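# Sort items into containers matching their sticker colors

## Task

Place every item inside the container whose color is the same as the sticker on that item.

## Robot and tools

SETUP. Four identical i2rt Big YAM arms, named arm1, arm2, arm3 and arm4. Each has six revolute joints, a two-finger gripper and a wrist camera (arm1_cam_wrist to arm4_cam_wrist). Four fixed room cameras also watch the scene: cam_room_a1, cam_room_a2, cam_room_b1, cam_room_b2. The hand can reach roughly 1.0 m from the joint1 axis.

FRAME. There is one scene frame for everything: metres, origin on the floor, +z up. Each arm's foot (base_link) faces along its own +x. Foot poses: arm1 x=-0.644 y=+1.377 z=+0.914 quat_wxyz=(+0.682, +0.007, +0.004, +0.731); arm2 x=-0.655 y=-0.555 z=+0.928 quat_wxyz=(+0.747, +0.002, +0.000, -0.665); arm3 x=+0.651 y=-1.332 z=+0.868 quat_wxyz=(+0.663, -0.004, -0.006, -0.748); arm4 x=+0.648 y=+0.477 z=+0.879 quat_wxyz=(+0.687, +0.001, +0.003, +0.727). The reported hand is the spot between the finger pads, about 1 cm short of the tips. The fingers extend along the hand's +z and separate along its y. hand_target is where the hand would be at the joint targets now being held. The printed hand position can be off, more so when the arm is stretched.

move. Arguments: arm1, arm2, arm3, arm4 (each optional, one object per arm) and cameras. An arm not named keeps its previous command. Each arm object may hold:
- joints: a dict of absolute targets, any of joint1_rad to joint6_rad (radians) and gripper_m (metres, fingertip gap). Ranges (with done tolerance): joint1_rad -2.879 to 2.879 ±0.045, turns the arm about its foot, positive counter-clockwise seen from above, 0 points along the foot's +x; joint2_rad 0 to 3.141 ±0.14, shoulder, 0 has the upper arm back and near level, increasing raises it then brings it forward; joint3_rad 0 to 3.019 ±0.09, elbow, 0 is folded, larger opens; joint4_rad -1.692 to 1.57 ±0.055, hand pitch, positive tips fingers up; joint5_rad -1.57 to 1.57 ±0.03, sideways hand swing, positive to the arm's right; joint6_rad -2.094 to 2.094 ±0.035, hand roll, positive clockwise viewed from behind; gripper_m 0 to 0.093 ±0.003.
- target: one list of seven numbers [x, y, z, qw, qx, qy, qz], an absolute hand pose in the scene frame (metres, quaternion w first). The hand travels in a straight line from its hand_target toward it. When target is given, joints may only contain gripper_m.
- speed: top path speed in m/s, 0.002 to 0.5, default 0.25; rotation is capped at twice this in rad/s. Only allowed together with target.
All motions in one call begin at once; all hand paths end together, paced by the slowest. Paths last 0.5 to 10 s (cut off at 10 s); no action exceeds 15 s. Each control step clips the commanded pose to within 100 mm and 20 degrees of the measured hand, then solves inverse kinematics, favouring position. Expect the hand to lag, stray, overshoot speed near full stretch, and settle a centimetre or more off. Joint-space moves can sweep wide arcs. Paths do not avoid obstacles or other arms.
cameras: list of names or "all"; omitted, null or ["all"] gives every camera; [] gives none.

RESULTS. The "move" line gives per arm "done" or its worst status. joint_status and hand_status report how the last accepted action ended: off_target (stopped short, may keep pushing), time_out (each joint then aims within 0.375, 0.375, 0.113, 0.225, 0.075, 0.3 rad of where it was and keeps pushing; send the reported position to relax it), not_followed (a safety check blocked the targets; "joint command not followed" or "pose unreachable" appears; the arm may keep trying until retargeted), limit_stop_at_motor_heat (resend the target). on_its_own lists uncommanded activity; "held at" is a target, not a reading. Arms under "as last shown" were not addressed; their status reads "not commanded". The "pictures" line orders the images. Joint velocities are rad/s (gripper m/s); "within noise" means still. Joint torques (N m, no gripper) include gravity and offsets; entries 3 and 4 flip sign past ±28. MOTOR HOT appears at 85 °C; at 100 °C that arm goes limp for 30 to 60 s or more (OVER-TEMPERATURE FAULT).

GRIPPER. Holding a rigid part at full force, gripper_m reads up to about 0.005 below its width (or up to 0.002 above on some grippers). Closed on nothing it reads 0.000 to 0.003. In air the reading can exceed the real gap by up to 0.003. Targeting slightly below first-contact width gives a light grip; about 0.005 lower (more for soft, small or round items) gives full force, roughly 50 to 64 N per pad. To release, command a gap well above the reading.

OTHER TOOLS. wait: seconds (0 to 10) and optional cameras; nothing new is commanded. zoom_image: camera plus region [x0, y0, x1, y1] in pixels from the top-left, at most 504 by 504, only for cameras in the newest images. read_manual: section "licences" returns licence text only. finished_scene: scene, the current scene's integer number; ends it irreversibly, and the goal must hold without the robots.

CAUTIONS. An unknown key makes a call invalid; an out-of-range value gets it refused, and a refusal (or a stop during a call) cancels the remaining move, wait and finished_scene calls in that reply. Arms keep pushing on contact and can push hard, which also heats motors, as do holding loads and staying stretched. Never let two robots press together, and never close a gripper on another arm's fingers; the clearance check may act late and ignores fingers, gripper housings and wrist cameras. Do not knock items out of the work area or onto the floor, do not drop them or release them while moving, and avoid slams. Loose items may occasionally get a small push on their own. The scene keeps running while the operator composes a reply, with the last command held.

Each tool is called after ">>>" by a JSON object that holds its "name" and its "arguments", one argument or row to a line.

## Session

>>> {"name": "move", "arguments": {

}}

Scene clock: 0.00 s.
Joint torques (N m): no reading
Motor temperatures (°C): arm1=[22 24 25 23 21 21 21] | arm2=[24 24 24 22 22 20 23] | arm3=[24 24 23 24 24 23 23] | arm4=[23 21 22 22 25 21 24]
Heat: arm1: hottest joint3_rad 25 °C; arm2: hottest joint1_rad 24 °C; arm3: hottest joint1_rad 24 °C; arm4: hottest joint5_rad 25 °C.
Joint velocities: within noise
arm1.joint_positions: joint1_rad=-0.126 joint2_rad=+0.534 joint3_rad=+1.403 joint4_rad=-1.611 joint5_rad=-0.026 joint6_rad=-0.127 gripper_m=+0.09396
arm1.joint_status: not commanded
arm1.hand: x=-0.6307 y=+1.5344 z=+1.4214 quat_wxyz=(-0.298, +0.671, -0.622, -0.272) (m; scene frame)
arm1.hand_target: x=-0.6306 y=+1.5327 z=+1.4326 quat_wxyz=(-0.308, +0.666, -0.618, -0.280) (m; scene frame)
arm1.hand_status: not commanded
arm2.joint_positions: joint1_rad=-0.045 joint2_rad=+0.390 joint3_rad=+1.428 joint4_rad=-1.186 joint5_rad=+0.166 joint6_rad=-0.774 gripper_m=+0.09396
arm2.joint_status: not commanded
arm2.hand: x=-0.6756 y=-0.6916 z=+1.5578 quat_wxyz=(-0.217, -0.319, -0.688, +0.615) (m; scene frame)
arm2.hand_target: x=-0.6760 y=-0.6854 z=+1.5652 quat_wxyz=(-0.221, -0.317, -0.681, +0.622) (m; scene frame)
arm2.hand_status: not commanded
arm3.joint_positions: joint1_rad=+0.075 joint2_rad=+0.276 joint3_rad=+1.523 joint4_rad=-1.599 joint5_rad=-0.185 joint6_rad=-0.597 gripper_m=+0.09396
arm3.joint_status: not commanded
arm3.hand: x=+0.6803 y=-1.3506 z=+1.4452 quat_wxyz=(-0.326, -0.350, -0.735, +0.481) (m; scene frame)
arm3.hand_target: x=+0.6804 y=-1.3484 z=+1.4507 quat_wxyz=(-0.328, -0.347, -0.731, +0.487) (m; scene frame)
arm3.hand_status: not commanded
arm4.joint_positions: joint1_rad=+0.109 joint2_rad=+0.555 joint3_rad=+1.556 joint4_rad=-1.251 joint5_rad=+0.178 joint6_rad=-0.775 gripper_m=+0.09396
arm4.joint_status: not commanded
arm4.hand: x=+0.6522 y=+0.6599 z=+1.5276 quat_wxyz=(-0.572, +0.731, -0.297, -0.221) (m; scene frame)
arm4.hand_target: x=+0.6531 y=+0.6547 z=+1.5360 quat_wxyz=(-0.580, +0.725, -0.296, -0.226) (m; scene frame)
arm4.hand_status: not commanded
pictures: arm1_cam_wrist, arm2_cam_wrist, arm3_cam_wrist, arm4_cam_wrist, cam_room_a1, cam_room_a2, cam_room_b1, cam_room_b2
Images, in order (width x height): arm1_cam_wrist 672x504, arm2_cam_wrist 672x504, arm3_cam_wrist 672x504, arm4_cam_wrist 672x504, cam_room_a1 672x504, cam_room_a2 672x504, cam_room_b1 672x504, cam_room_b2 672x504.

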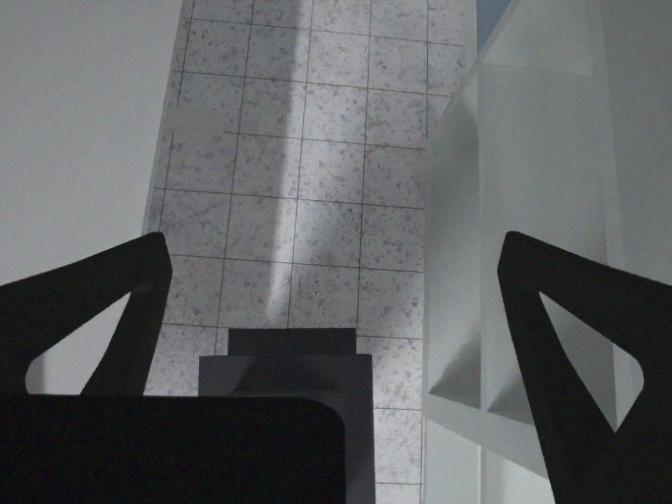

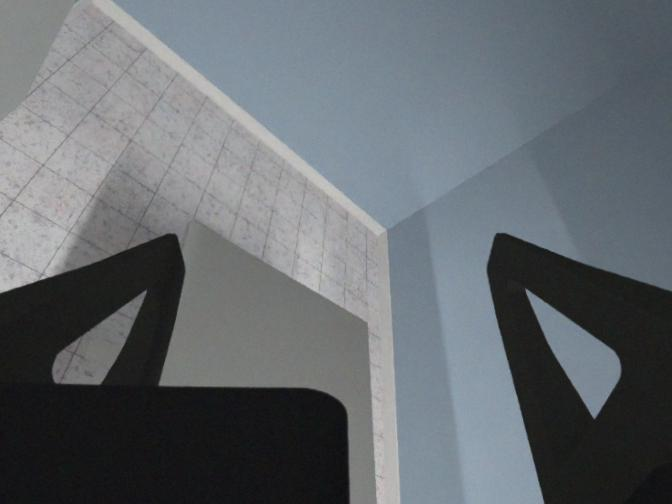

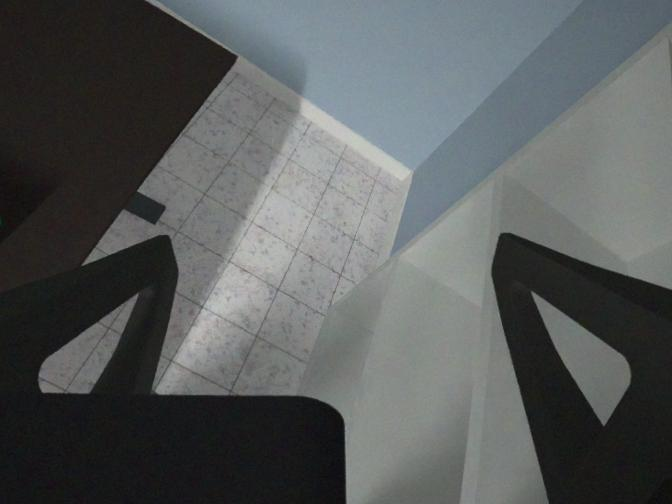

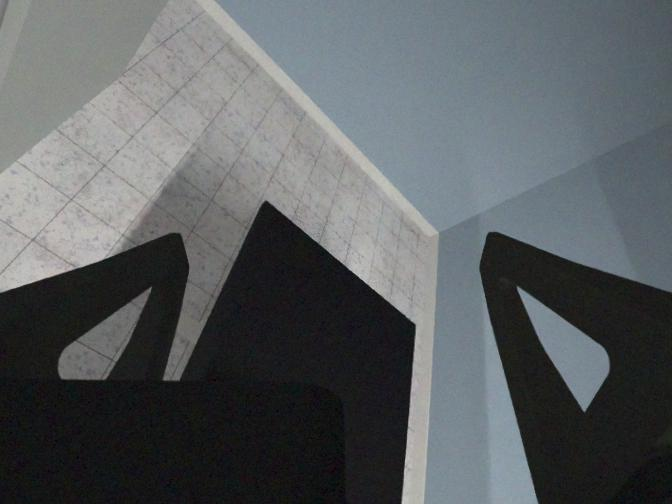

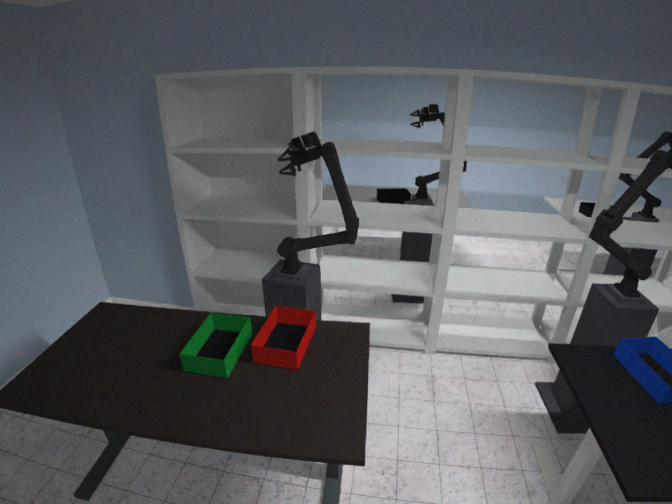

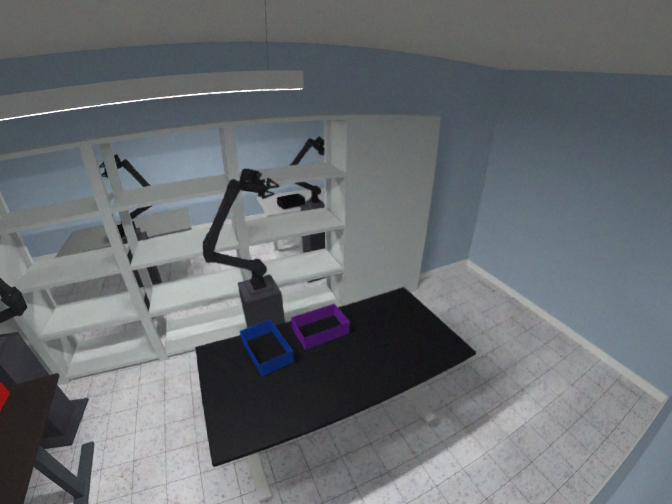

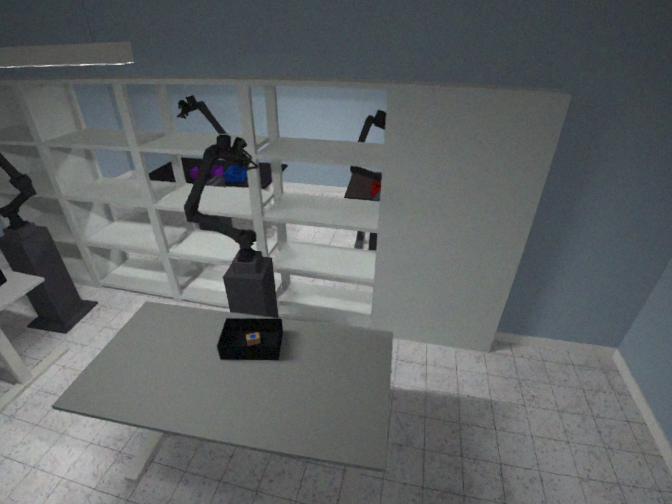

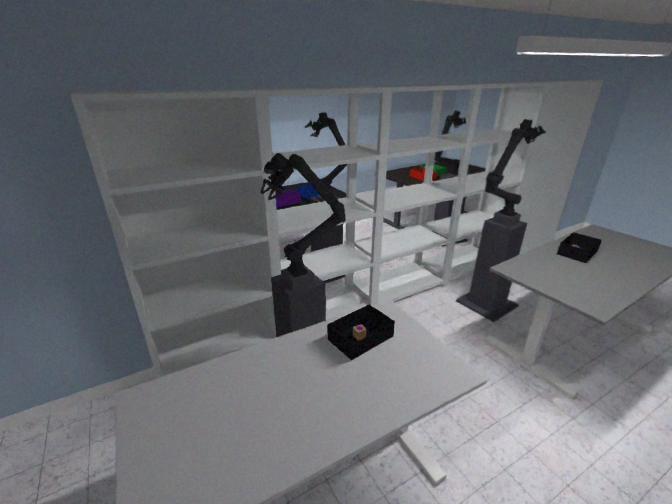

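>>> {"name": "zoom_image", "arguments": {
  "camera": "cam_room_b1",
  "region": [0, 60, 400, 360]
}}

>>> {"name": "zoom_image", "arguments": {
  "camera": "cam_room_b2",
  "region": [80, 60, 480, 380]
}}

>>> {"name": "zoom_image", "arguments": {
  "camera": "cam_room_a1",
  "region": [150, 50, 650, 400]
}}

>>> {"name": "zoom_image", "arguments": {
  "camera": "cam_room_a2",
  "region": [0, 80, 480, 440]
}}

>>> {"name": "zoom_image", "arguments": {
  "camera": "cam_room_b1",
  "region": [190, 300, 310, 380]
}}

>>> {"name": "zoom_image", "arguments": {
  "camera": "cam_room_b2",
  "region": [310, 290, 410, 370]
}}

Scaled by 1.260.

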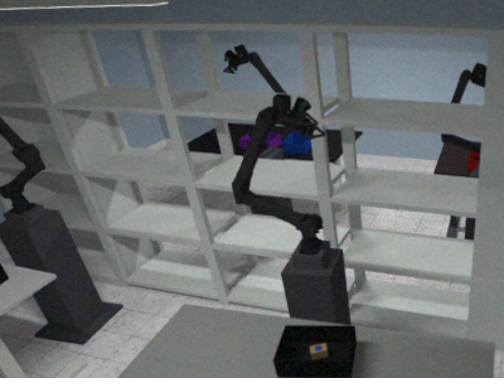

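Scaled by 1.260.

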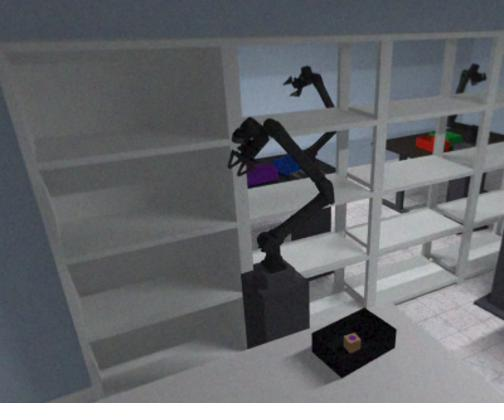

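Scaled by 1.008.

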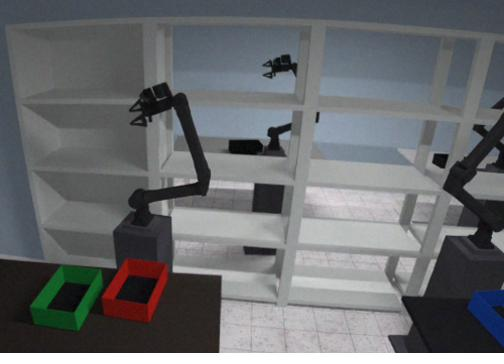

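Scaled by 1.050.

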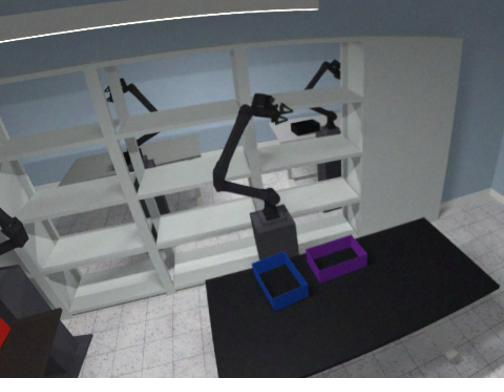

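Scaled by 4.200.

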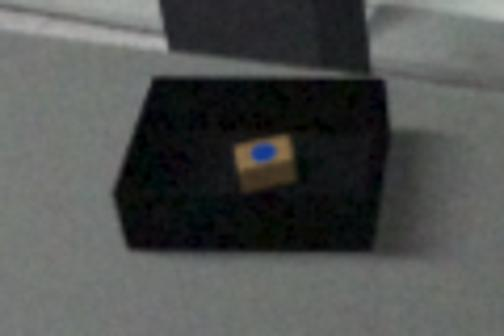

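Scaled by 5.040.

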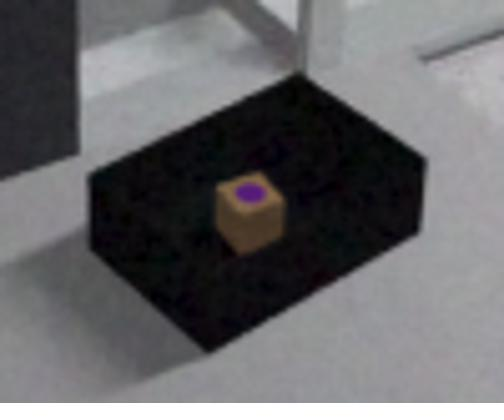

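>>> {"name": "move", "arguments": {
  "arm1": {"joints": {"joint1_rad": -2.25, "joint2_rad": 0.5, "joint3_rad": 1.4, "joint4_rad": -1.3, "joint5_rad": 0, "joint6_rad": 0}},
  "arm2": {"joints": {"joint1_rad": 2.12, "joint2_rad": 0.5, "joint3_rad": 1.4, "joint4_rad": -1.3, "joint5_rad": 0, "joint6_rad": 0}},
  "arm4": {"joints": {"joint1_rad": 2.19, "joint2_rad": 0.5, "joint3_rad": 1.4, "joint4_rad": -1.3, "joint5_rad": 0, "joint6_rad": 0}}
}}

Scene clock: 66.67 s.
Joint torques (N m): arm1=[-2.96 5.77 8.38 2.74 0.02 0.12] | arm2=[1.2 1.73 8.65 2 -0.02 0.21] | arm3=[1.26 10.05 5.34 2.02 -0.05 -0.01] | arm4=[0.85 4.48 6.9 1.26 0.08 0.17]
Motor temperatures (°C): arm1=[22 24 29 24 21 21 21] | arm2=[24 25 27 23 22 20 23] | arm3=[24 25 24 24 24 23 23] | arm4=[23 22 27 22 25 21 24]
Heat: arm1: hottest joint3_rad 29 °C; arm2: hottest joint3_rad 27 °C; arm3: hottest joint2_rad 25 °C; arm4: hottest joint3_rad 27 °C.
move: arm1 done; arm2 done; arm4 done
Joint velocities: within noise
arm1.joint_positions: joint1_rad=-2.243 joint2_rad=+0.505 joint3_rad=+1.398 joint4_rad=-1.322 joint5_rad=+0.000 joint6_rad=-0.007 gripper_m=+0.09399
arm1.joint_status: all done
arm1.hand: x=-0.4818 y=+1.2696 z=+1.4795 quat_wxyz=(-0.509, -0.247, -0.809, +0.163) (m; scene frame)
arm1.hand_target: x=-0.4826 y=+1.2688 z=+1.4865 quat_wxyz=(-0.521, -0.250, -0.799, +0.167) (m; scene frame)
arm1.hand_status: not commanded
arm2.joint_positions: joint1_rad=+2.115 joint2_rad=+0.513 joint3_rad=+1.402 joint4_rad=-1.286 joint5_rad=+0.000 joint6_rad=-0.014 gripper_m=+0.09399
arm2.joint_status: all done
arm2.hand: x=-0.5037 y=-0.4393 z=+1.5058 quat_wxyz=(-0.526, +0.275, -0.785, -0.177) (m; scene frame)
arm2.hand_target: x=-0.5096 y=-0.4426 z=+1.5039 quat_wxyz=(-0.523, +0.272, -0.787, -0.182) (m; scene frame)
arm2.hand_status: not commanded
arm3: as last shown
arm4.joint_positions: joint1_rad=+2.185 joint2_rad=+0.500 joint3_rad=+1.396 joint4_rad=-1.290 joint5_rad=+0.001 joint6_rad=-0.014 gripper_m=+0.09399
arm4.joint_status: all done
arm4.hand: x=+0.5032 y=+0.3630 z=+1.4557 quat_wxyz=(+0.180, +0.782, +0.279, -0.528) (m; scene frame)
arm4.hand_target: x=+0.5053 y=+0.3634 z=+1.4555 quat_wxyz=(+0.184, +0.785, +0.276, -0.524) (m; scene frame)
arm4.hand_status: not commanded
pictures: arm1_cam_wrist, arm2_cam_wrist, arm3_cam_wrist, arm4_cam_wrist, cam_room_a1, cam_room_a2, cam_room_b1, cam_room_b2
Images, in order (width x height): arm1_cam_wrist 672x504, arm2_cam_wrist 672x504, arm3_cam_wrist 672x504, arm4_cam_wrist 672x504, cam_room_a1 672x504, cam_room_a2 672x504, cam_room_b1 672x504, cam_room_b2 672x504.

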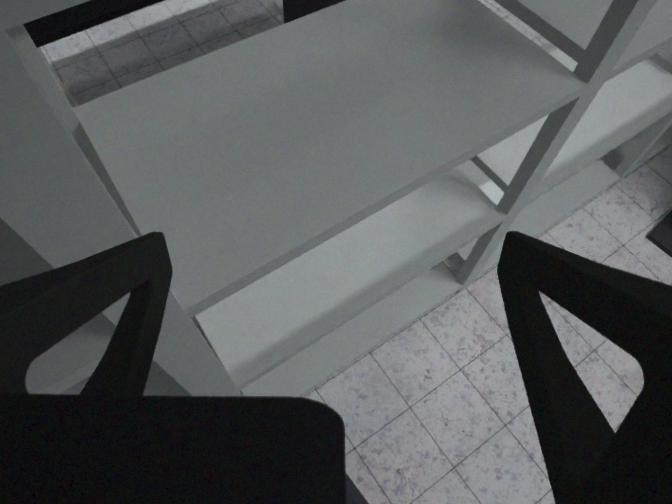

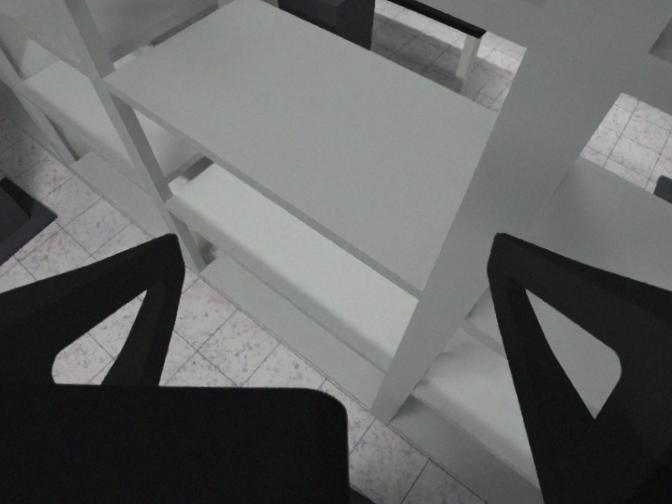

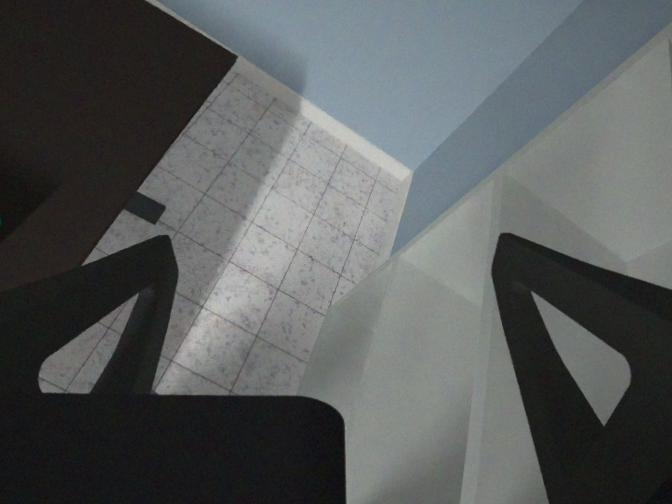

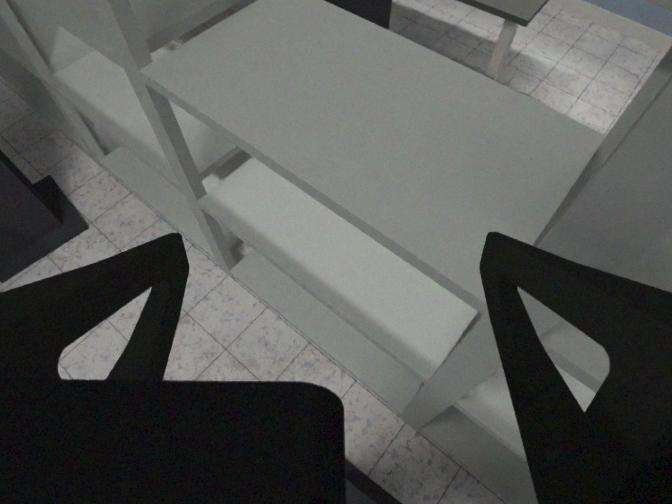

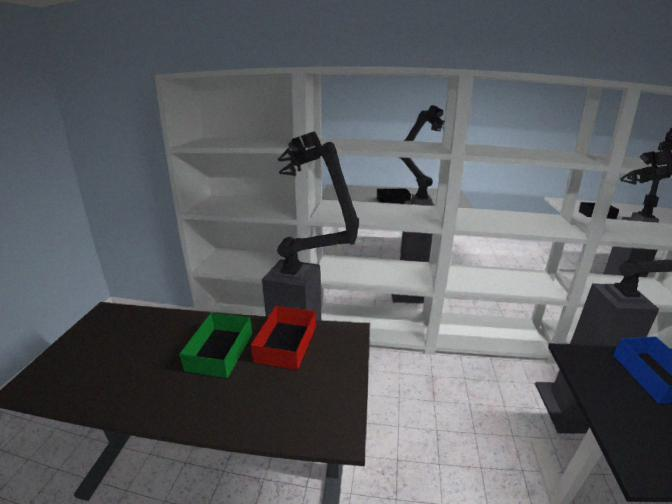

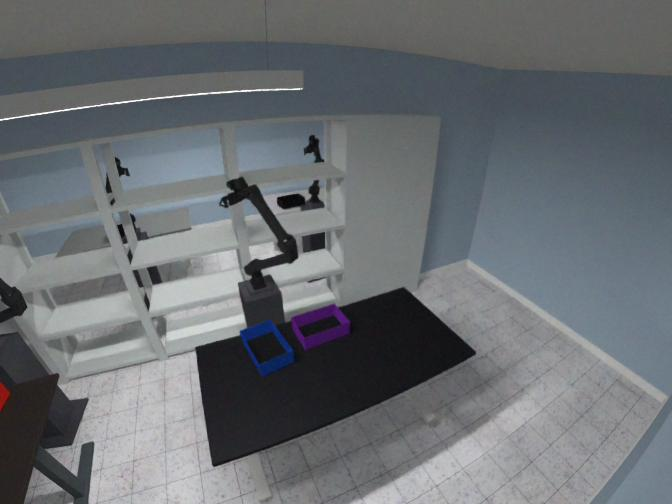

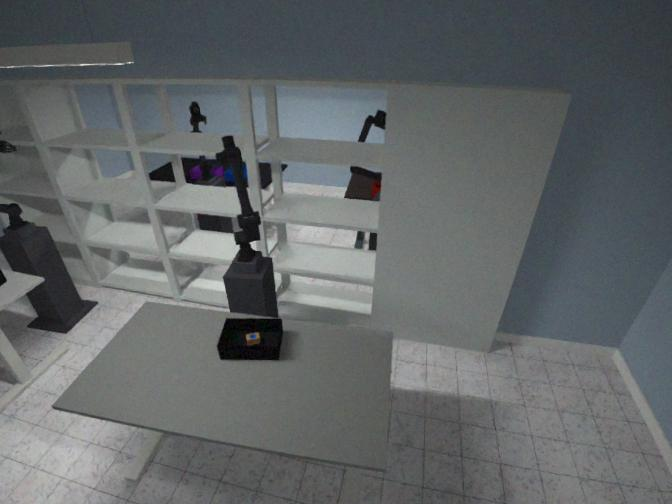

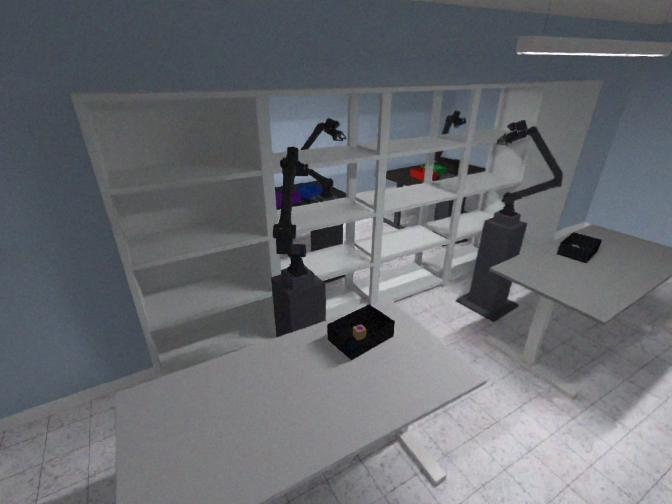

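>>> {"name": "move", "arguments": {
  "arm1": {"joints": {"joint1_rad": 1.5, "joint2_rad": 1.255, "joint3_rad": 1.344, "joint4_rad": -1.66, "joint5_rad": 0, "joint6_rad": 0}},
  "arm2": {"joints": {"joint1_rad": -1.69, "joint2_rad": 1.255, "joint3_rad": 1.344, "joint4_rad": -1.66, "joint5_rad": 0, "joint6_rad": 0}},
  "arm3": {"joints": {"joint1_rad": 1.69, "joint2_rad": 1.255, "joint3_rad": 1.344, "joint4_rad": -1.66, "joint5_rad": 0, "joint6_rad": 0}},
  "arm4": {"joints": {"joint1_rad": -1.626, "joint2_rad": 1.255, "joint3_rad": 1.344, "joint4_rad": -1.66, "joint5_rad": 0, "joint6_rad": 0}}
}}

Scene clock: 98.23 s.
Joint torques (N m): arm1=[-1.38 -8.23 11.99 0.18 0.1 -0.05] | arm2=[0.91 -11.93 10.74 0.21 -0.09 0.19] | arm3=[1.49 -11.28 8.92 -0.29 0.04 0.02] | arm4=[1.2 -11.52 9.36 -0.16 0.07 0.16]
Motor temperatures (°C): arm1=[22 24 29 24 21 21 21] | arm2=[24 25 28 22 22 20 23] | arm3=[24 25 25 24 24 23 23] | arm4=[23 22 27 22 24 21 24]
Heat: arm1: hottest joint3_rad 29 °C; arm2: hottest joint3_rad 28 °C; arm3: hottest joint2_rad 25 °C; arm4: hottest joint3_rad 27 °C.
move: arm1 done; arm2 done; arm3 done; arm4 done
Joint velocities: within noise
arm1.joint_positions: joint1_rad=+1.499 joint2_rad=+1.275 joint3_rad=+1.324 joint4_rad=-1.656 joint5_rad=-0.002 joint6_rad=+0.006 gripper_m=+0.09402
arm1.joint_status: all done
arm1.hand: x=-0.9883 y=+1.3776 z=+1.2053 quat_wxyz=(-0.001, +1.000, -0.004, +0.010) (m; scene frame)
arm1.hand_target: x=-0.9881 y=+1.3776 z=+1.2190 quat_wxyz=(-0.001, +1.000, -0.001, -0.007) (m; scene frame)
arm1.hand_status: not commanded
arm2.joint_positions: joint1_rad=-1.691 joint2_rad=+1.267 joint3_rad=+1.348 joint4_rad=-1.649 joint5_rad=+0.002 joint6_rad=-0.012 gripper_m=+0.09405
arm2.joint_status: all done
arm2.hand: x=-1.0103 y=-0.5542 z=+1.2248 quat_wxyz=(+0.002, -1.000, -0.004, +0.001) (m; scene frame)
arm2.hand_target: x=-1.0048 y=-0.5551 z=+1.2273 quat_wxyz=(+0.002, -1.000, +0.001, -0.001) (m; scene frame)
arm2.hand_status: not commanded
arm3.joint_positions: joint1_rad=+1.686 joint2_rad=+1.268 joint3_rad=+1.339 joint4_rad=-1.655 joint5_rad=+0.000 joint6_rad=-0.008 gripper_m=+0.09398
arm3.joint_status: all done
arm3.hand: x=+1.0021 y=-1.3301 z=+1.1616 quat_wxyz=(+0.006, +0.001, -1.000, +0.007) (m; scene frame)
arm3.hand_target: x=+0.9998 y=-1.3284 z=+1.1678 quat_wxyz=(-0.001, -0.001, -1.000, +0.007) (m; scene frame)
arm3.hand_status: not commanded
arm4.joint_positions: joint1_rad=-1.629 joint2_rad=+1.269 joint3_rad=+1.329 joint4_rad=-1.655 joint5_rad=+0.001 joint6_rad=-0.011 gripper_m=+0.09404
arm4.joint_status: all done
arm4.hand: x=+0.9988 y=+0.4773 z=+1.1672 quat_wxyz=(+0.014, +0.005, -1.000, +0.002) (m; scene frame)
arm4.hand_target: x=+0.9984 y=+0.4784 z=+1.1770 quat_wxyz=(+0.003, +0.001, -1.000, +0.002) (m; scene frame)
arm4.hand_status: not commanded
pictures: arm1_cam_wrist, arm2_cam_wrist, arm3_cam_wrist, arm4_cam_wrist, cam_room_a1, cam_room_a2, cam_room_b1, cam_room_b2
Images, in order (width x height): arm1_cam_wrist 672x504, arm2_cam_wrist 672x504, arm3_cam_wrist 672x504, arm4_cam_wrist 672x504, cam_room_a1 672x504, cam_room_a2 672x504, cam_room_b1 672x504, cam_room_b2 672x504.

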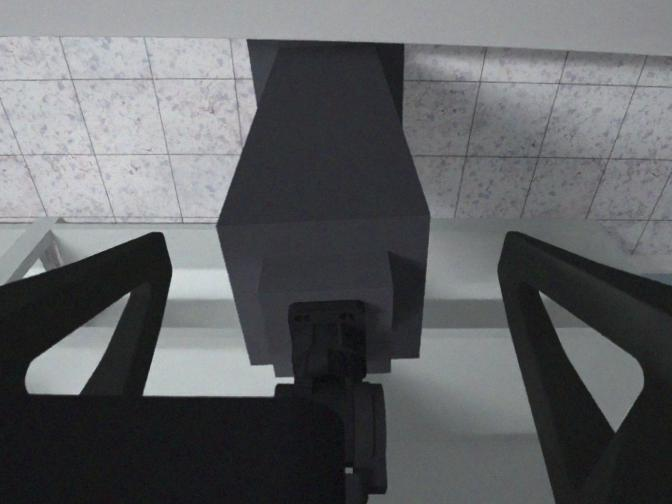

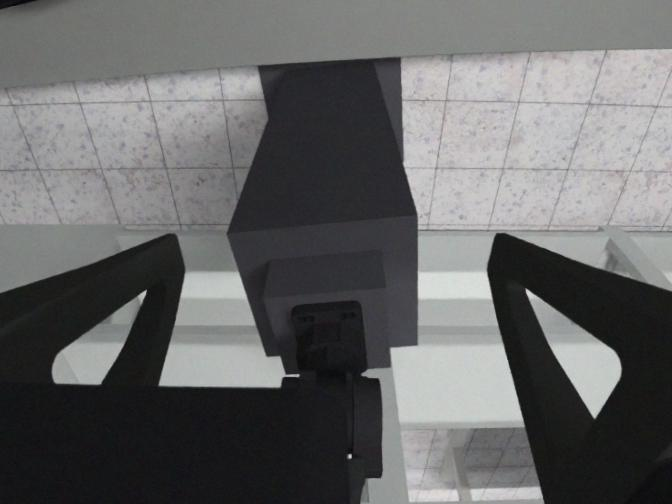

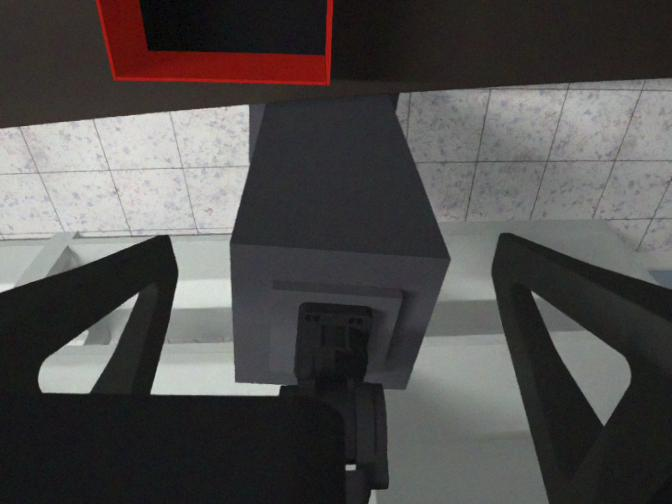

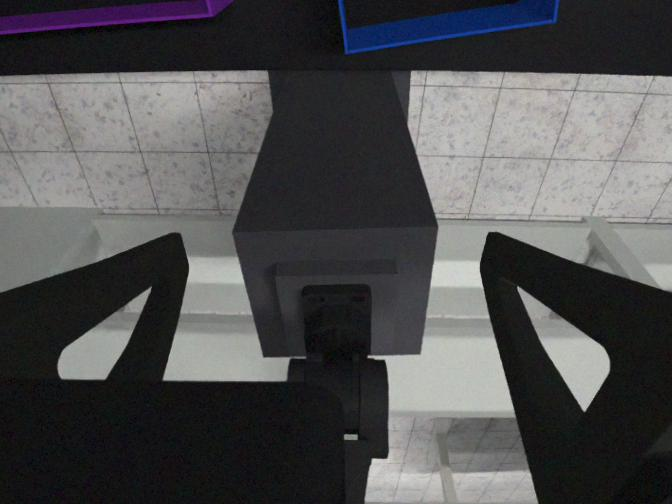

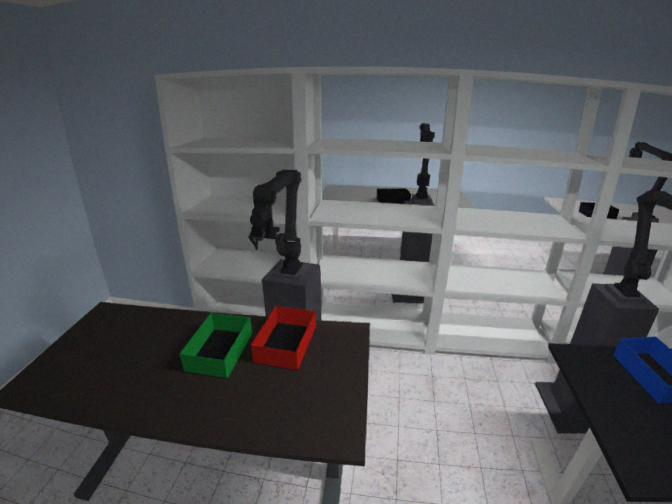

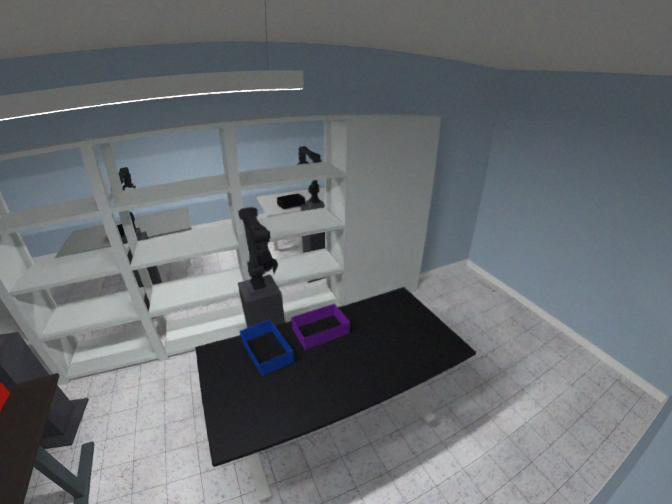

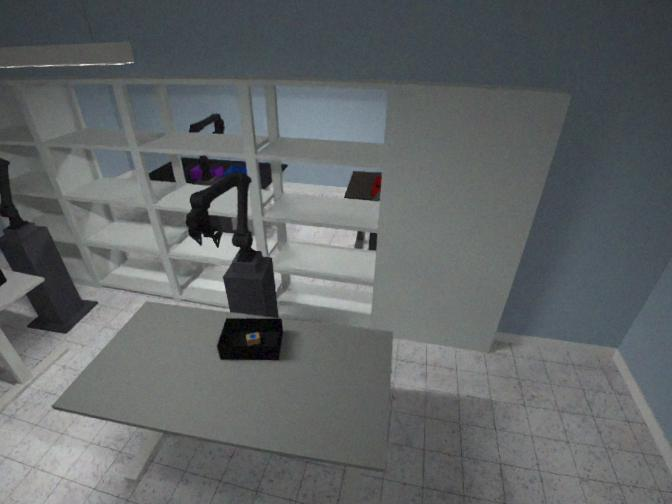

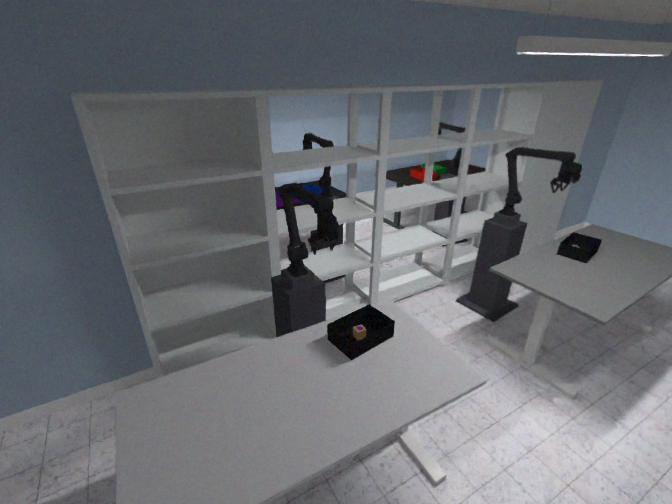

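>>> {"name": "move", "arguments": {
  "arm1": {"joints": {"joint2_rad": 1.119, "joint3_rad": 1.228, "joint4_rad": -1.009}},
  "arm2": {"joints": {"joint2_rad": 1.119, "joint3_rad": 1.228, "joint4_rad": -1.009}},
  "arm3": {"joints": {"joint2_rad": 1.119, "joint3_rad": 1.228, "joint4_rad": -1.009}},
  "arm4": {"joints": {"joint2_rad": 1.119, "joint3_rad": 1.228, "joint4_rad": -1.009}},
  "cameras": ["arm1_cam_wrist", "arm2_cam_wrist", "arm3_cam_wrist", "arm4_cam_wrist"]
}}

Scene clock: 107.90 s.
Joint torques (N m): arm1=[-1.49 -5.07 12.12 2.14 0.05 -0.04] | arm2=[0.85 -8.59 11.34 2.82 -0.1 0.18] | arm3=[1.44 -7.94 9.48 1.85 0.04 0.03] | arm4=[0.85 -7.88 9.5 1.58 0.09 0.18]
Motor temperatures (°C): arm1=[22 24 29 24 21 21 21] | arm2=[24 25 29 22 22 20 23] | arm3=[24 25 25 24 24 23 23] | arm4=[23 22 28 22 24 21 24]
Heat: arm1: hottest joint3_rad 29 °C; arm2: hottest joint3_rad 29 °C; arm3: hottest joint2_rad 25 °C; arm4: hottest joint3_rad 28 °C.
move: arm1 done; arm2 done; arm3 done; arm4 done
Joint velocities: within noise
arm1.joint_positions: joint1_rad=+1.499 joint2_rad=+1.115 joint3_rad=+1.221 joint4_rad=-1.029 joint5_rad=-0.002 joint6_rad=+0.006 gripper_m=+0.09402
arm1.joint_status: all done
arm1.hand: x=-1.0826 y=+1.3777 z=+1.2657 quat_wxyz=(+0.000, +0.946, -0.003, -0.326) (m; scene frame)
arm1.hand_target: x=-1.0883 y=+1.3777 z=+1.2708 quat_wxyz=(-0.002, +0.942, +0.000, -0.337) (m; scene frame)
arm1.hand_status: not commanded
arm2.joint_positions: joint1_rad=-1.691 joint2_rad=+1.111 joint3_rad=+1.238 joint4_rad=-1.027 joint5_rad=+0.002 joint6_rad=-0.012 gripper_m=+0.09405
arm2.joint_status: all done
arm2.hand: x=-1.1021 y=-0.5541 z=+1.2830 quat_wxyz=(+0.005, -0.945, -0.004, +0.328) (m; scene frame)
arm2.hand_target: x=-1.1059 y=-0.5551 z=+1.2769 quat_wxyz=(+0.002, -0.945, +0.000, +0.328) (m; scene frame)
arm2.hand_status: not commanded
arm3.joint_positions: joint1_rad=+1.686 joint2_rad=+1.113 joint3_rad=+1.227 joint4_rad=-1.025 joint5_rad=+0.000 joint6_rad=-0.008 gripper_m=+0.09398
arm3.joint_status: all done
arm3.hand: x=+1.0962 y=-1.3299 z=+1.2177 quat_wxyz=(-0.325, +0.003, -0.946, +0.009) (m; scene frame)
arm3.hand_target: x=+1.1007 y=-1.3279 z=+1.2175 quat_wxyz=(-0.329, +0.002, -0.944, +0.007) (m; scene frame)
arm3.hand_status: not commanded
arm4.joint_positions: joint1_rad=-1.629 joint2_rad=+1.111 joint3_rad=+1.228 joint4_rad=-1.026 joint5_rad=+0.001 joint6_rad=-0.011 gripper_m=+0.09404
arm4.joint_status: all done
arm4.hand: x=+1.0946 y=+0.4774 z=+1.2277 quat_wxyz=(-0.323, +0.005, -0.946, +0.004) (m; scene frame)
arm4.hand_target: x=+1.0996 y=+0.4788 z=+1.2270 quat_wxyz=(-0.327, +0.001, -0.945, +0.001) (m; scene frame)
arm4.hand_status: not commanded
pictures: arm1_cam_wrist, arm2_cam_wrist, arm3_cam_wrist, arm4_cam_wrist
Images, in order (width x height): arm1_cam_wrist 672x504, arm2_cam_wrist 672x504, arm3_cam_wrist 672x504, arm4_cam_wrist 672x504.

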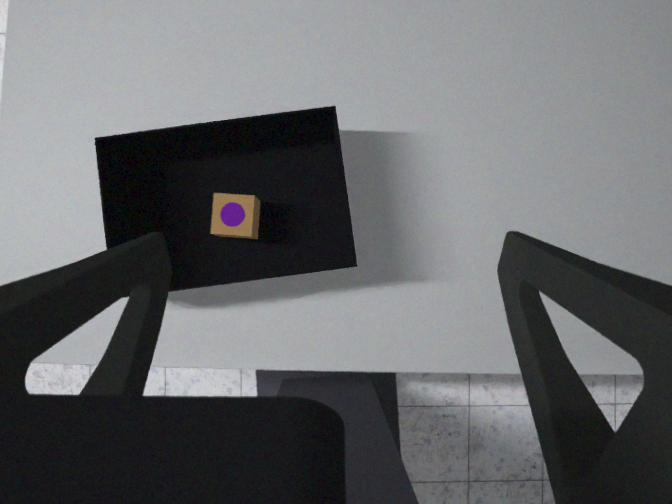

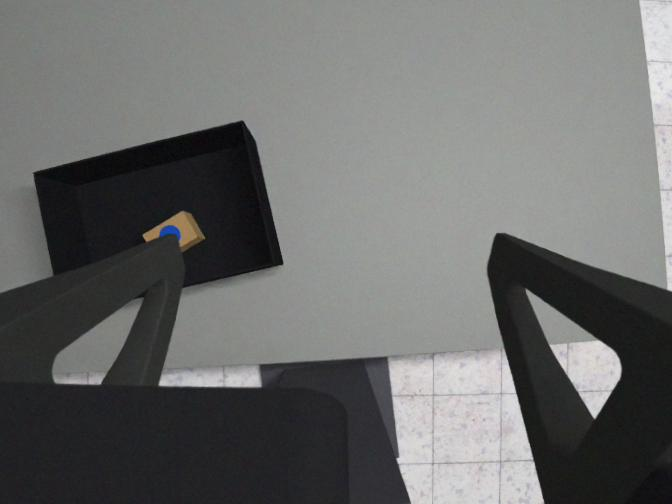

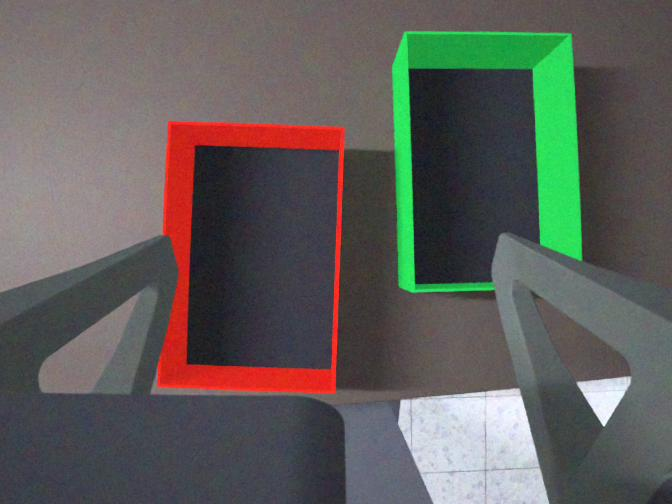

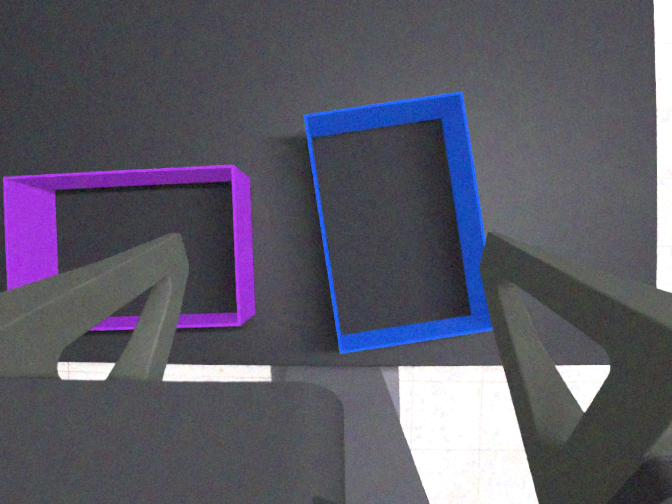

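>>> {"name": "move", "arguments": {
  "arm1": {"target": [-1.0883, 1.3777, 1.1708, 0.0, 0.944, 0.0, -0.330]},
  "arm2": {"target": [-1.1059, -0.5551, 1.1769, 0.002, -0.945, 0.0, 0.328]},
  "arm3": {"target": [1.1007, -1.3279, 1.1175, -0.329, 0.002, -0.944, 0.007]},
  "arm4": {"target": [1.0996, 0.4788, 1.1270, -0.327, 0.001, -0.945, 0.001]},
  "cameras": ["arm1_cam_wrist", "arm2_cam_wrist", "arm3_cam_wrist", "arm4_cam_wrist"]
}}

Scene clock: 120.37 s.
Joint torques (N m): arm1=[-2.26 -4.89 12.45 2.22 -0.05 -0.04] | arm2=[0.91 -8.29 11.59 2.81 -0.06 0.18] | arm3=[1.73 -8.41 9.58 1.81 0.14 0.02] | arm4=[0.67 -7.94 9.76 1.54 0.03 0.19]
Motor temperatures (°C): arm1=[22 24 31 24 21 21 21] | arm2=[24 25 29 22 22 20 23] | arm3=[24 25 26 24 24 23 23] | arm4=[23 22 28 22 24 21 24]
Heat: arm1: hottest joint3_rad 31 °C; arm2: hottest joint3_rad 29 °C; arm3: hottest joint3_rad 26 °C; arm4: hottest joint3_rad 28 °C.
move: arm1 done; arm2 done; arm3 done; arm4 done
Joint velocities: within noise
arm1.joint_positions: joint1_rad=+1.499 joint2_rad=+1.122 joint3_rad=+0.966 joint4_rad=-0.785 joint5_rad=-0.002 joint6_rad=+0.006 gripper_m=+0.09402
arm1.joint_status: not commanded
arm1.hand: x=-1.0808 y=+1.3779 z=+1.1638 quat_wxyz=(+0.000, +0.948, -0.003, -0.317) (m; scene frame)
arm1.hand_target: x=-1.0881 y=+1.3777 z=+1.1711 quat_wxyz=(+0.000, +0.944, +0.000, -0.330) (m; scene frame)
arm1.hand_status: done (0.010 m and 1.6 deg from the pose sent, 0.095 m and 0.7 deg at the start)
arm2.joint_positions: joint1_rad=-1.691 joint2_rad=+1.112 joint3_rad=+0.976 joint4_rad=-0.764 joint5_rad=+0.002 joint6_rad=-0.012 gripper_m=+0.09405
arm2.joint_status: not commanded
arm2.hand: x=-1.1020 y=-0.5538 z=+1.1830 quat_wxyz=(+0.005, -0.945, -0.004, +0.328) (m; scene frame)
arm2.hand_target: x=-1.1057 y=-0.5552 z=+1.1768 quat_wxyz=(+0.002, -0.945, +0.000, +0.328) (m; scene frame)
arm2.hand_status: done (0.007 m and 0.6 deg from the pose sent, 0.106 m and 0.6 deg at the start)
arm3.joint_positions: joint1_rad=+1.686 joint2_rad=+1.124 joint3_rad=+0.967 joint4_rad=-0.762 joint5_rad=+0.000 joint6_rad=-0.006 gripper_m=+0.09398
arm3.joint_status: not commanded
arm3.hand: x=+1.0965 y=-1.3313 z=+1.1143 quat_wxyz=(-0.321, +0.002, -0.947, +0.008) (m; scene frame)
arm3.hand_target: x=+1.1005 y=-1.3278 z=+1.1175 quat_wxyz=(-0.329, +0.002, -0.944, +0.007) (m; scene frame)
arm3.hand_status: done (0.006 m and 1.0 deg from the pose sent, 0.100 m and 0.6 deg at the start)
arm4.joint_positions: joint1_rad=-1.629 joint2_rad=+1.114 joint3_rad=+0.966 joint4_rad=-0.762 joint5_rad=+0.001 joint6_rad=-0.011 gripper_m=+0.09404
arm4.joint_status: not commanded
arm4.hand: x=+1.0935 y=+0.4770 z=+1.1269 quat_wxyz=(-0.322, +0.005, -0.947, +0.004) (m; scene frame)
arm4.hand_target: x=+1.0994 y=+0.4789 z=+1.1270 quat_wxyz=(-0.327, +0.001, -0.945, +0.001) (m; scene frame)
arm4.hand_status: done (0.006 m and 0.8 deg from the pose sent, 0.101 m and 0.8 deg at the start)
pictures: arm1_cam_wrist, arm2_cam_wrist, arm3_cam_wrist, arm4_cam_wrist
Images, in order (width x height): arm1_cam_wrist 672x504, arm2_cam_wrist 672x504, arm3_cam_wrist 672x504, arm4_cam_wrist 672x504.

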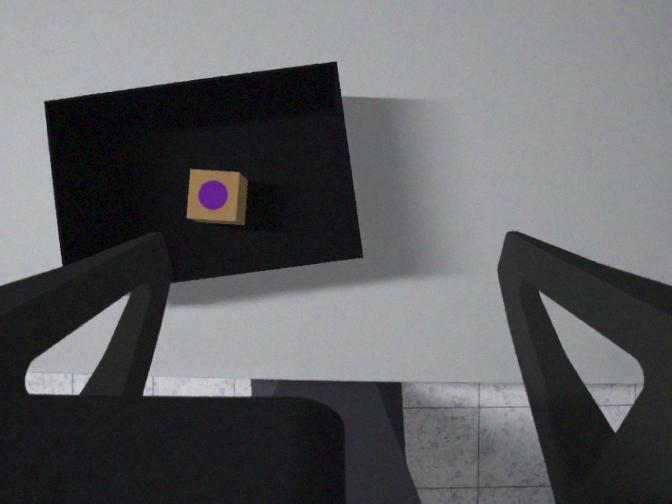

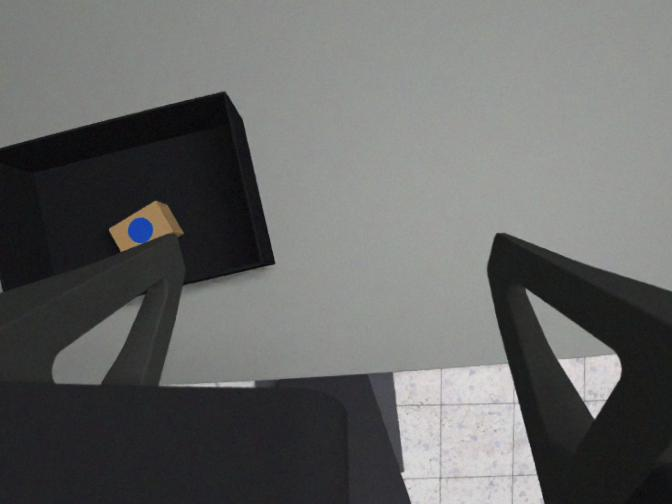

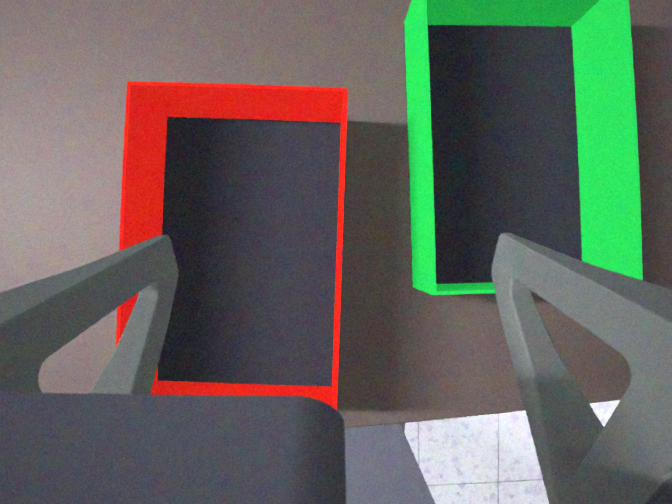

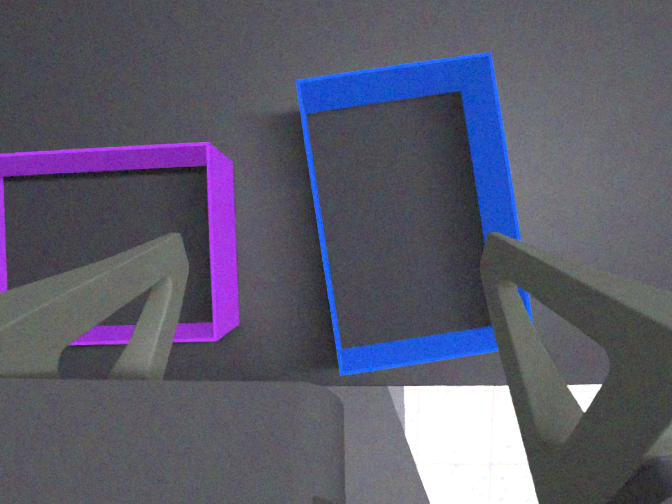

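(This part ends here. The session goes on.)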